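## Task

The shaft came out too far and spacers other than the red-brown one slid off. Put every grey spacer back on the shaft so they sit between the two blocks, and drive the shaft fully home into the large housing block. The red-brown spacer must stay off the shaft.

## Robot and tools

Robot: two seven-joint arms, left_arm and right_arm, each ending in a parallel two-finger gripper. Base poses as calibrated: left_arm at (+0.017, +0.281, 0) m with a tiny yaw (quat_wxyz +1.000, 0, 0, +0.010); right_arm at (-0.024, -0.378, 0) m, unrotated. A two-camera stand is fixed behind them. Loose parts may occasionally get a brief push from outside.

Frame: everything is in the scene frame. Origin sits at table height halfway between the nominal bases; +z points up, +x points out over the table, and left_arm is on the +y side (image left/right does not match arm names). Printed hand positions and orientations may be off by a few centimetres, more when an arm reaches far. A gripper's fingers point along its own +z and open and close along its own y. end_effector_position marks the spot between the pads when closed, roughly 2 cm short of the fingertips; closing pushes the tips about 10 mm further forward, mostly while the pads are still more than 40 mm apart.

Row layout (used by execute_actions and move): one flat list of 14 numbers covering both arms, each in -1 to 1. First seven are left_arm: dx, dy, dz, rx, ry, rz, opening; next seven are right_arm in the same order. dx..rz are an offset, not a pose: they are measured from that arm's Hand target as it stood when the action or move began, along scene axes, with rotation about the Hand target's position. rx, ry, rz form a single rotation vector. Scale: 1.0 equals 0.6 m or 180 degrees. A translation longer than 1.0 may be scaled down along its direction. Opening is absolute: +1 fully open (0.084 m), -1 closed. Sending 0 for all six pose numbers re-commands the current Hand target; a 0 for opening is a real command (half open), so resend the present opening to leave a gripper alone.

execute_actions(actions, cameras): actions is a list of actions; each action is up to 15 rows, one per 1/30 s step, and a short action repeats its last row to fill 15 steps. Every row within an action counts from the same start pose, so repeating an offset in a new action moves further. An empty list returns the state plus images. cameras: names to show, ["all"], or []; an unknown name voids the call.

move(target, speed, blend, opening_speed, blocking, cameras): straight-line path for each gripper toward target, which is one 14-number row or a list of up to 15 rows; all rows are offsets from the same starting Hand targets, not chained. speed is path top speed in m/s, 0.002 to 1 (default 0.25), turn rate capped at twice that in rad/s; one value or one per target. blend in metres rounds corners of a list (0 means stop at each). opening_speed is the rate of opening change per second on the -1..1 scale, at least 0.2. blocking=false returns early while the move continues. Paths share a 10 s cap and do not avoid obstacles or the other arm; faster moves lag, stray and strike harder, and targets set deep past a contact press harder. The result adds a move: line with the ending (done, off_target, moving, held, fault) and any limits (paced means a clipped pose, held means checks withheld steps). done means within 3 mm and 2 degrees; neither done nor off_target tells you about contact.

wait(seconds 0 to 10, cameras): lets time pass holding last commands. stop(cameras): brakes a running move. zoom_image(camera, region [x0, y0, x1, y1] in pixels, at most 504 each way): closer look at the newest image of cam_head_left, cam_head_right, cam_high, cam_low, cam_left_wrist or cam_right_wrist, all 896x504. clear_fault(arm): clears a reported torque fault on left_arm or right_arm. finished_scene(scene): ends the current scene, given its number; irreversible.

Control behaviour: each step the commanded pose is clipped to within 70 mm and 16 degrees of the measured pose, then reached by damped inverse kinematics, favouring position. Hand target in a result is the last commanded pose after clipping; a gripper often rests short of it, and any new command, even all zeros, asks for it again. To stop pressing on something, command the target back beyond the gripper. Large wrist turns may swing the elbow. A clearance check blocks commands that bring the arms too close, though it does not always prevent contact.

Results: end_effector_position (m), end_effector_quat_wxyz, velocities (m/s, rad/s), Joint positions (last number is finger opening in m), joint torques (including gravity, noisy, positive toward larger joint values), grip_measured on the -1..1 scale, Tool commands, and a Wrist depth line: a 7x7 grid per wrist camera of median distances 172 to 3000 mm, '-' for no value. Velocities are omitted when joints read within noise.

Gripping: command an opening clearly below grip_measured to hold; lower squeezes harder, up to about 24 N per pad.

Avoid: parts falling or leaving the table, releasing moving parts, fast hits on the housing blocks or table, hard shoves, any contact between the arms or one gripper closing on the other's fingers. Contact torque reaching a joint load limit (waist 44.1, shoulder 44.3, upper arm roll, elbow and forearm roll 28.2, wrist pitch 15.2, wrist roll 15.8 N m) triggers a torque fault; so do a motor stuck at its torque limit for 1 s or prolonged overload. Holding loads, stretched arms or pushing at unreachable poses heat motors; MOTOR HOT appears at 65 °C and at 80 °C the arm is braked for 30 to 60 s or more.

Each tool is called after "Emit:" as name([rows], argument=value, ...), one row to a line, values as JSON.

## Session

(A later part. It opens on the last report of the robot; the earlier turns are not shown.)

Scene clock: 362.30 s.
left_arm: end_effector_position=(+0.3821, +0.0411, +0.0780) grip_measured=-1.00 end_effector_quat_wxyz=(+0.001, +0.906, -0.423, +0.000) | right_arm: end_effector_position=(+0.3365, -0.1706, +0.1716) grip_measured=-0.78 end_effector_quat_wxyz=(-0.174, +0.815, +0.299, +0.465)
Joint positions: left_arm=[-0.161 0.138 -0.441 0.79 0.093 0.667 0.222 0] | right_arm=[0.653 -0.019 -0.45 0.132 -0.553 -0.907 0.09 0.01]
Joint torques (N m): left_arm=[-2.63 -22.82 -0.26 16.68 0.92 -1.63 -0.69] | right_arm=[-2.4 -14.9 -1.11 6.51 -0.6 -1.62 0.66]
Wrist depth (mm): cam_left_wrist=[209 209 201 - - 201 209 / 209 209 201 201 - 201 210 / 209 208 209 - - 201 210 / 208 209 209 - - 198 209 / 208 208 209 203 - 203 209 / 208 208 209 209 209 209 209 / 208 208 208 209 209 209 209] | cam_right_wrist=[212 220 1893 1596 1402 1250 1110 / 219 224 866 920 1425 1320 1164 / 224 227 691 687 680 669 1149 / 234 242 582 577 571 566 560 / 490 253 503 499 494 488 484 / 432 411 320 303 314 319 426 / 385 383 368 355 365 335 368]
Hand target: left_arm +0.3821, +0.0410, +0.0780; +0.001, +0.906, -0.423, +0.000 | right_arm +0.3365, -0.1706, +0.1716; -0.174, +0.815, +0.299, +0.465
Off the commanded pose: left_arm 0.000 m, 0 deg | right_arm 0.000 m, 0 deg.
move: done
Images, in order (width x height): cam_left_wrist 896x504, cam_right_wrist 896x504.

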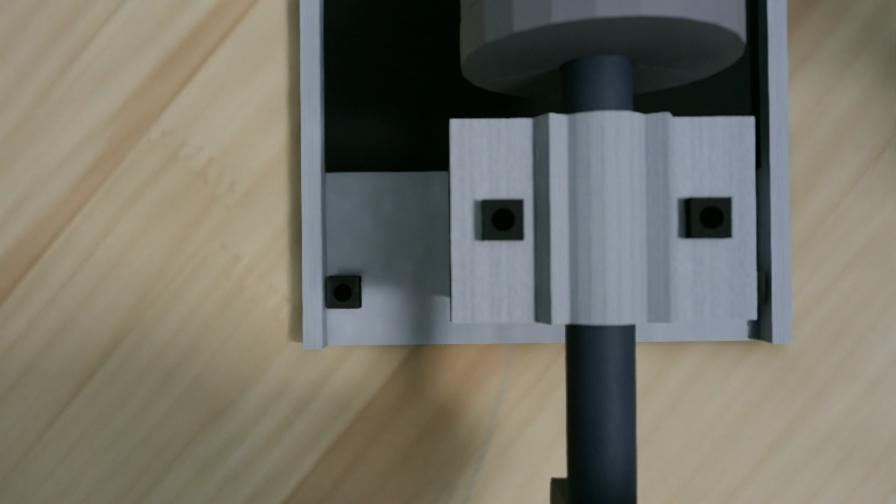

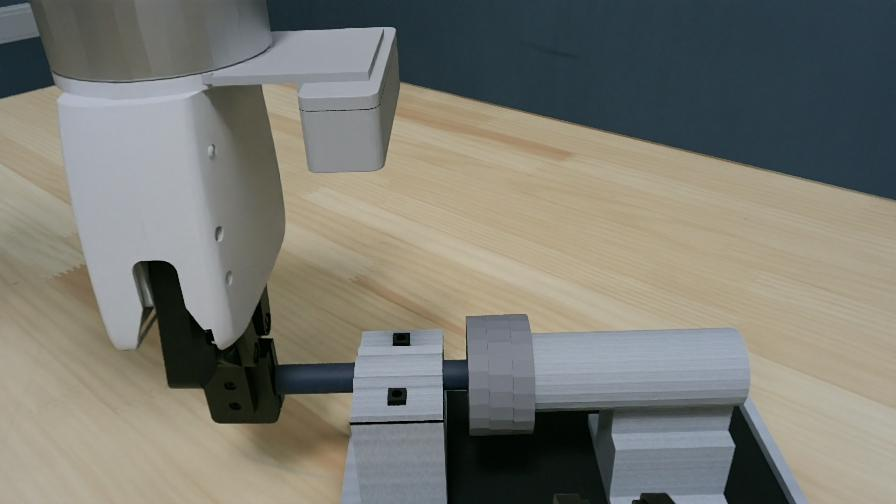

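Emit:
move(target=[0.0033,-0.0038,0,0,0,0,-1,0,0,0,0,0,0,-0.76], speed=0.01, cameras=["cam_left_wrist","cam_right_wrist"])

Scene clock: 363.23 s.
left_arm: end_effector_position=(+0.3838, +0.0391, +0.0778) grip_measured=-1.00 end_effector_quat_wxyz=(+0.000, +0.906, -0.423, -0.001) end_effector_velocity=(+0.001, +0.000, +0.001) end_effector_angular_velocity=(+0.002, -0.002, -0.003) | right_arm: end_effector_position=(+0.3365, -0.1706, +0.1716) grip_measured=-0.78 end_effector_quat_wxyz=(-0.174, +0.815, +0.299, +0.465)
Joint positions: left_arm=[-0.163 0.147 -0.44 0.801 0.099 0.671 0.216 0] | right_arm=[0.653 -0.019 -0.45 0.132 -0.553 -0.907 0.09 0.01]
Joint velocities: left_arm=[0 0 0 0.003 0.005 0.003 0 0] | right_arm=[within noise]
Joint torques (N m): left_arm=[-7.47 -25.44 -5.92 33.98 0.23 -15.02 -0.71] | right_arm=[-2.29 -14.91 -1.15 6.63 -0.47 -1.6 0.78]
Wrist depth (mm): cam_left_wrist=[207 207 199 - - 200 208 / 207 207 199 199 - 200 208 / 207 207 207 - - 200 208 / 207 207 207 - - 202 208 / 207 208 207 202 - 202 208 / 207 207 207 208 208 208 208 / 207 207 208 207 208 208 208] | cam_right_wrist=[210 219 1888 1607 1408 1246 1114 / 218 223 863 919 1431 1317 1158 / 225 227 693 689 678 669 1151 / 234 238 584 578 573 565 560 / 490 252 502 498 494 488 485 / 432 410 320 303 313 318 426 / 385 382 369 354 365 336 369]
Hand target: left_arm +0.3841, +0.0387, +0.0780; +0.001, +0.906, -0.423, +0.000 | right_arm +0.3365, -0.1706, +0.1716; -0.174, +0.815, +0.299, +0.465
Off the commanded pose: left_arm 0.001 m, 0 deg | right_arm 0.000 m, 0 deg.
move: done
Images, in order (width x height): cam_left_wrist 896x504, cam_right_wrist 896x504.

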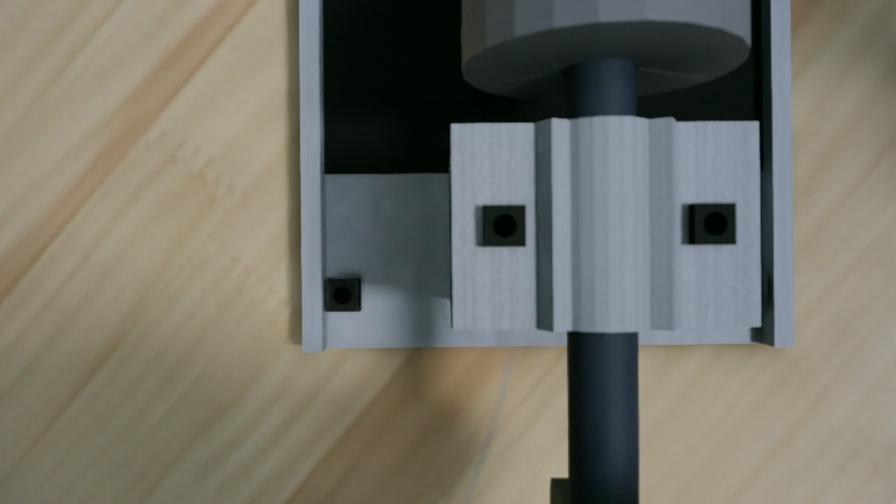

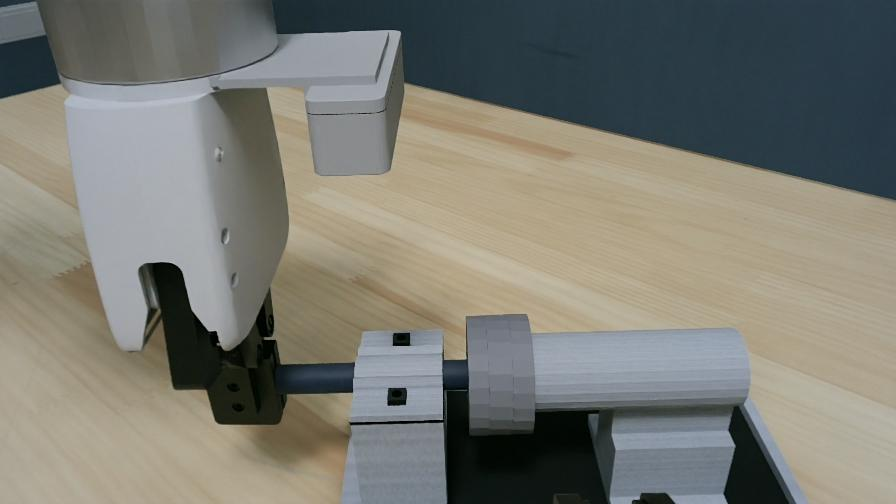

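Emit:
move([
  [-0.003,0.0035,0,0,0,0,-1,0,0,0,0,0,0,-0.76],
  [-0.003,0.0035,0.12,0,0,0,-0.4,0,0,0,0,0,0,-0.76],
  [0.0215,-0.025,0.12,0,0,0,-0.4,0,0,0,0,0,0,-0.76],
  [0.0215,-0.025,0,0,0,0,-0.4,0,0,0,0,0,0,-0.76],
  [0.0215,-0.025,0,0,0,0,-1,0,0,0,0,0,0,-0.76],
], speed=[0.03,0.2,0.2,0.1,0.05], opening_speed=1.5)

Emit:
move([
  [0.001,-0.0013,0,0,0,0,-1,0,0,0.0,0,0,0,-0.76],
  [0.001,-0.0013,0.001,0,0,0,-1,0,0,0.0,0,0,0,-0.76],
  [0.0019,-0.0008,0.0008,0,0,0,-1,0,0,0.0,0,0,0,-0.76],
  [0.0022,-0.0008,0,0,0,0,-1,0,0,0.0,0,0,0,-0.76],
  [0.0022,-0.001,-0.0008,0,0,0,-1,0,0,0.0,0,0,0,-0.76],
  [0.0015,-0.0018,-0.0011,0,0,0,-1,0,0,0.0,0,0,0,-0.76],
  [0.0010,-0.0024,-0.0008,0,0,0,-1,0,0,0.0,0,0,0,-0.76],
  [0.0008,-0.0028,0,0,0,0,-1,0,0,0.0,0,0,0,-0.76],
  [0.0012,-0.0028,0.0008,0,0,0,-1,0,0,0.0,0,0,0,-0.76],
  [0.0021,-0.0025,0.0011,0,0,0,-1,0,0,0.0,0,0,0,-0.76],
  [0.0021,-0.0025,0.000,0,0,0,-1,0,0,0.0,0,0,0,-0.76],
], speed=0.005, cameras=["cam_left_wrist"])

Scene clock: 368.93 s.
left_arm: end_effector_position=(+0.3970, +0.0237, +0.0780) grip_measured=-0.69 end_effector_quat_wxyz=(+0.001, +0.906, -0.423, +0.000) | right_arm: end_effector_position=(+0.3365, -0.1706, +0.1716) grip_measured=-0.78 end_effector_quat_wxyz=(-0.174, +0.815, +0.299, +0.465)
Joint positions: left_arm=[-0.176 0.206 -0.442 0.874 0.136 0.692 0.178 0.014] | right_arm=[0.653 -0.019 -0.45 0.132 -0.553 -0.907 0.09 0.01]
Joint torques (N m): left_arm=[0.15 -25.84 -0.08 17.31 0.46 -3.16 -0.35] | right_arm=[-2.31 -15 -1.03 6.51 -0.38 -1.58 0.68]
Wrist depth (mm): cam_left_wrist=[209 209 201 - - 202 210 / 209 209 209 - - 201 210 / 209 209 201 201 - 201 210 / 208 209 201 - - 201 209 / 208 208 209 - - 199 209 / 208 208 208 - - 199 209 / 208 208 209 208 - 209 209] | cam_right_wrist=[- 211 1749 1607 1397 1248 1112 / - 219 797 921 1434 1317 1162 / - 224 649 686 677 668 1153 / 597 234 299 579 572 565 560 / 512 248 325 500 493 488 485 / 447 412 314 303 314 319 427 / 385 383 368 355 365 335 369]
Hand target: left_arm +0.3970, +0.0237, +0.0780; +0.001, +0.906, -0.423, +0.000 | right_arm +0.3365, -0.1706, +0.1716; -0.174, +0.815, +0.299, +0.465
Off the commanded pose: left_arm 0.000 m, 0 deg | right_arm 0.000 m, 0 deg.
move: done

Scene clock: 371.37 s.
left_arm: end_effector_position=(+0.3982, +0.0223, +0.0781) grip_measured=-0.69 end_effector_quat_wxyz=(+0.000, +0.906, -0.423, +0.000) | right_arm: end_effector_position=(+0.3365, -0.1706, +0.1716) grip_measured=-0.78 end_effector_quat_wxyz=(-0.174, +0.815, +0.299, +0.465)
Joint positions: left_arm=[-0.178 0.211 -0.442 0.881 0.139 0.694 0.175 0.014] | right_arm=[0.653 -0.019 -0.45 0.132 -0.553 -0.907 0.09 0.01]
Joint torques (N m): left_arm=[-0.93 -29.88 -1.99 25.64 0.89 -10.54 -0.46] | right_arm=[-2.24 -14.86 -1.09 6.65 -0.67 -1.58 0.7]
Wrist depth (mm): cam_left_wrist=[208 208 200 - - 201 209 / 208 208 200 - - 201 209 / 208 208 201 - - 201 209 / 208 208 200 - - 201 209 / 208 208 208 - - 199 209 / 208 208 208 - - 199 209 / 208 208 208 209 - 208 209] | cam_right_wrist=[- 211 1745 1615 1400 1253 1110 / - 219 794 919 1425 1317 1155 / - 224 650 688 680 671 1155 / 597 234 291 578 572 565 560 / 513 247 324 499 495 489 485 / 447 412 310 303 314 318 426 / 385 383 368 355 365 335 368]
Hand target: left_arm +0.3983, +0.0222, +0.0780; +0.001, +0.906, -0.423, +0.000 | right_arm +0.3365, -0.1706, +0.1716; -0.174, +0.815, +0.299, +0.465
Off the commanded pose: left_arm 0.000 m, 0 deg | right_arm 0.000 m, 0 deg.
move: done
Images, in order (width x height): cam_left_wrist 896x504.

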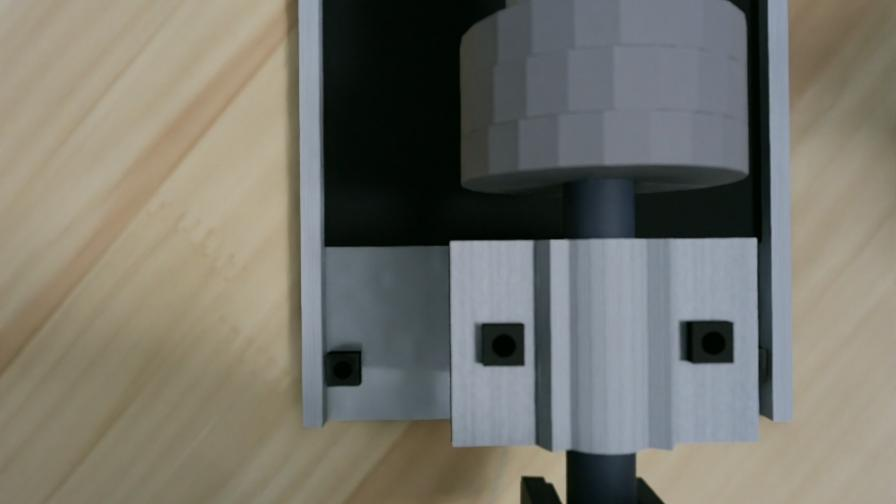

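Emit:
move([
  [0,0,0,0,0,0,-0.4,0,0,0,0,0,0,-0.76],
  [0,0,0.2,0,0,0,-0.4,0,0,0,0,0,0,-0.76],
  [-0.0300,0.0348,0.333,0,0,0,-1,0,0,0,0,0,0,-0.76],
], speed=[0.03,0.15,0.2], opening_speed=0.6, cameras=["cam_left_wrist","cam_right_wrist"])

Emit:
zoom_image(camera="cam_left_wrist", region=[400, 100, 610, 350])

Emit:
zoom_image(camera="cam_right_wrist", region=[260, 290, 560, 460])

Scene clock: 376.53 s.
left_arm: end_effector_position=(+0.3803, +0.0431, +0.2778) grip_measured=-1.00 end_effector_quat_wxyz=(+0.001, +0.906, -0.423, +0.000) | right_arm: end_effector_position=(+0.3365, -0.1706, +0.1716) grip_measured=-0.78 end_effector_quat_wxyz=(-0.174, +0.815, +0.299, +0.465)
Joint positions: left_arm=[-0.138 -0.164 -0.43 1.1 -0.073 1.25 0.353 0] | right_arm=[0.653 -0.019 -0.45 0.132 -0.553 -0.907 0.09 0.01]
Joint torques (N m): left_arm=[2.04 -23.48 1.94 19.85 -0.5 -1.79 0.89] | right_arm=[-2.19 -14.68 -1.19 6.59 -0.73 -1.67 0.71]
Wrist depth (mm): cam_left_wrist=[409 409 411 403 404 411 410 / 409 409 410 323 401 410 410 / 408 409 409 325 402 410 410 / 408 409 409 324 403 410 410 / 409 408 409 408 410 409 409 / 407 408 409 408 409 408 410 / 409 408 408 410 410 408 409] | cam_right_wrist=[1781 1968 1867 1611 1408 1248 1114 / 894 941 929 920 1420 1317 1166 / 716 705 696 687 680 671 1151 / 595 591 585 579 571 565 560 / 512 507 503 499 494 489 484 / 447 444 320 303 314 318 427 / 385 382 368 355 365 336 368]
Hand target: left_arm +0.3803, +0.0431, +0.2778; +0.001, +0.906, -0.423, +0.000 | right_arm +0.3365, -0.1706, +0.1716; -0.174, +0.815, +0.299, +0.465
Off the commanded pose: left_arm 0.000 m, 0 deg | right_arm 0.000 m, 0 deg.
move: done
Images, in order (width x height): cam_left_wrist 896x504, cam_right_wrist 896x504.

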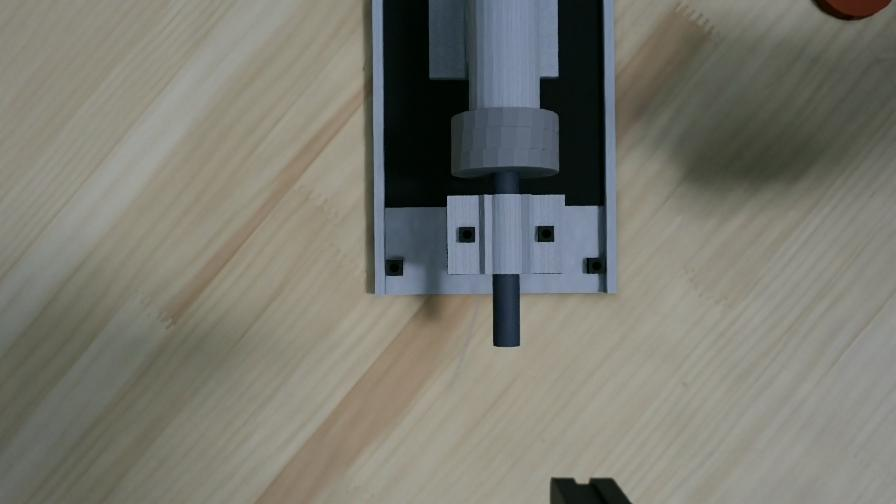

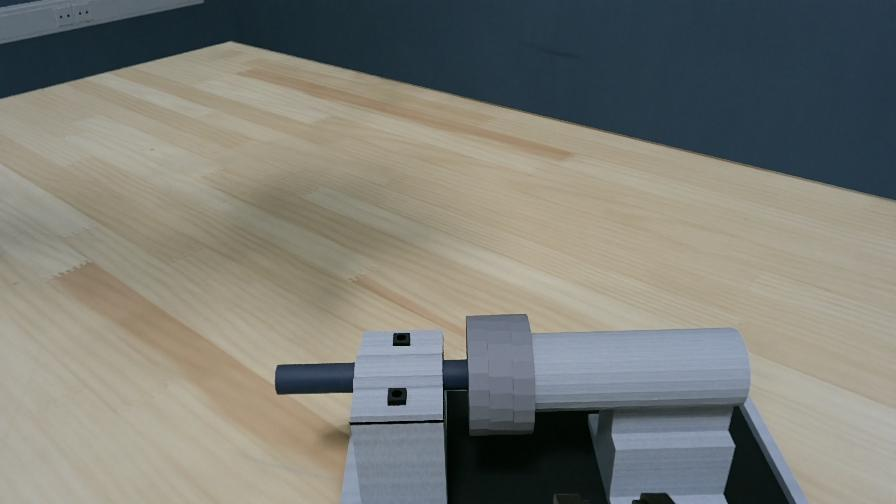

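Scaled by 2.016 from the camera's 896x504 image, which has a finer 1280x720 frame.

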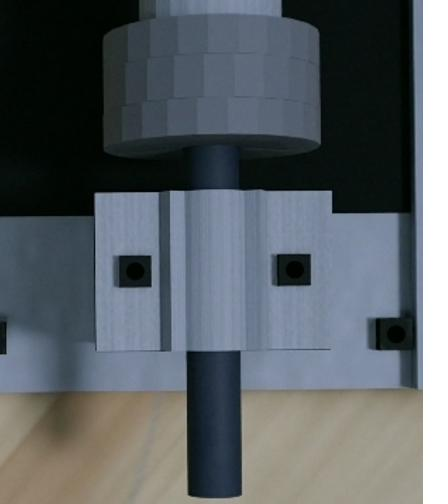

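Scaled by 1.680 from the camera's 896x504 image, which has a finer 1280x720 frame.

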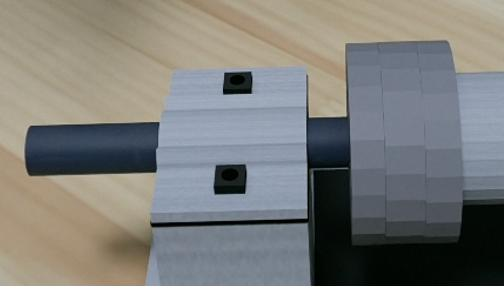

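Emit:
finished_scene(scene=1)

The scene is finished: the task was done.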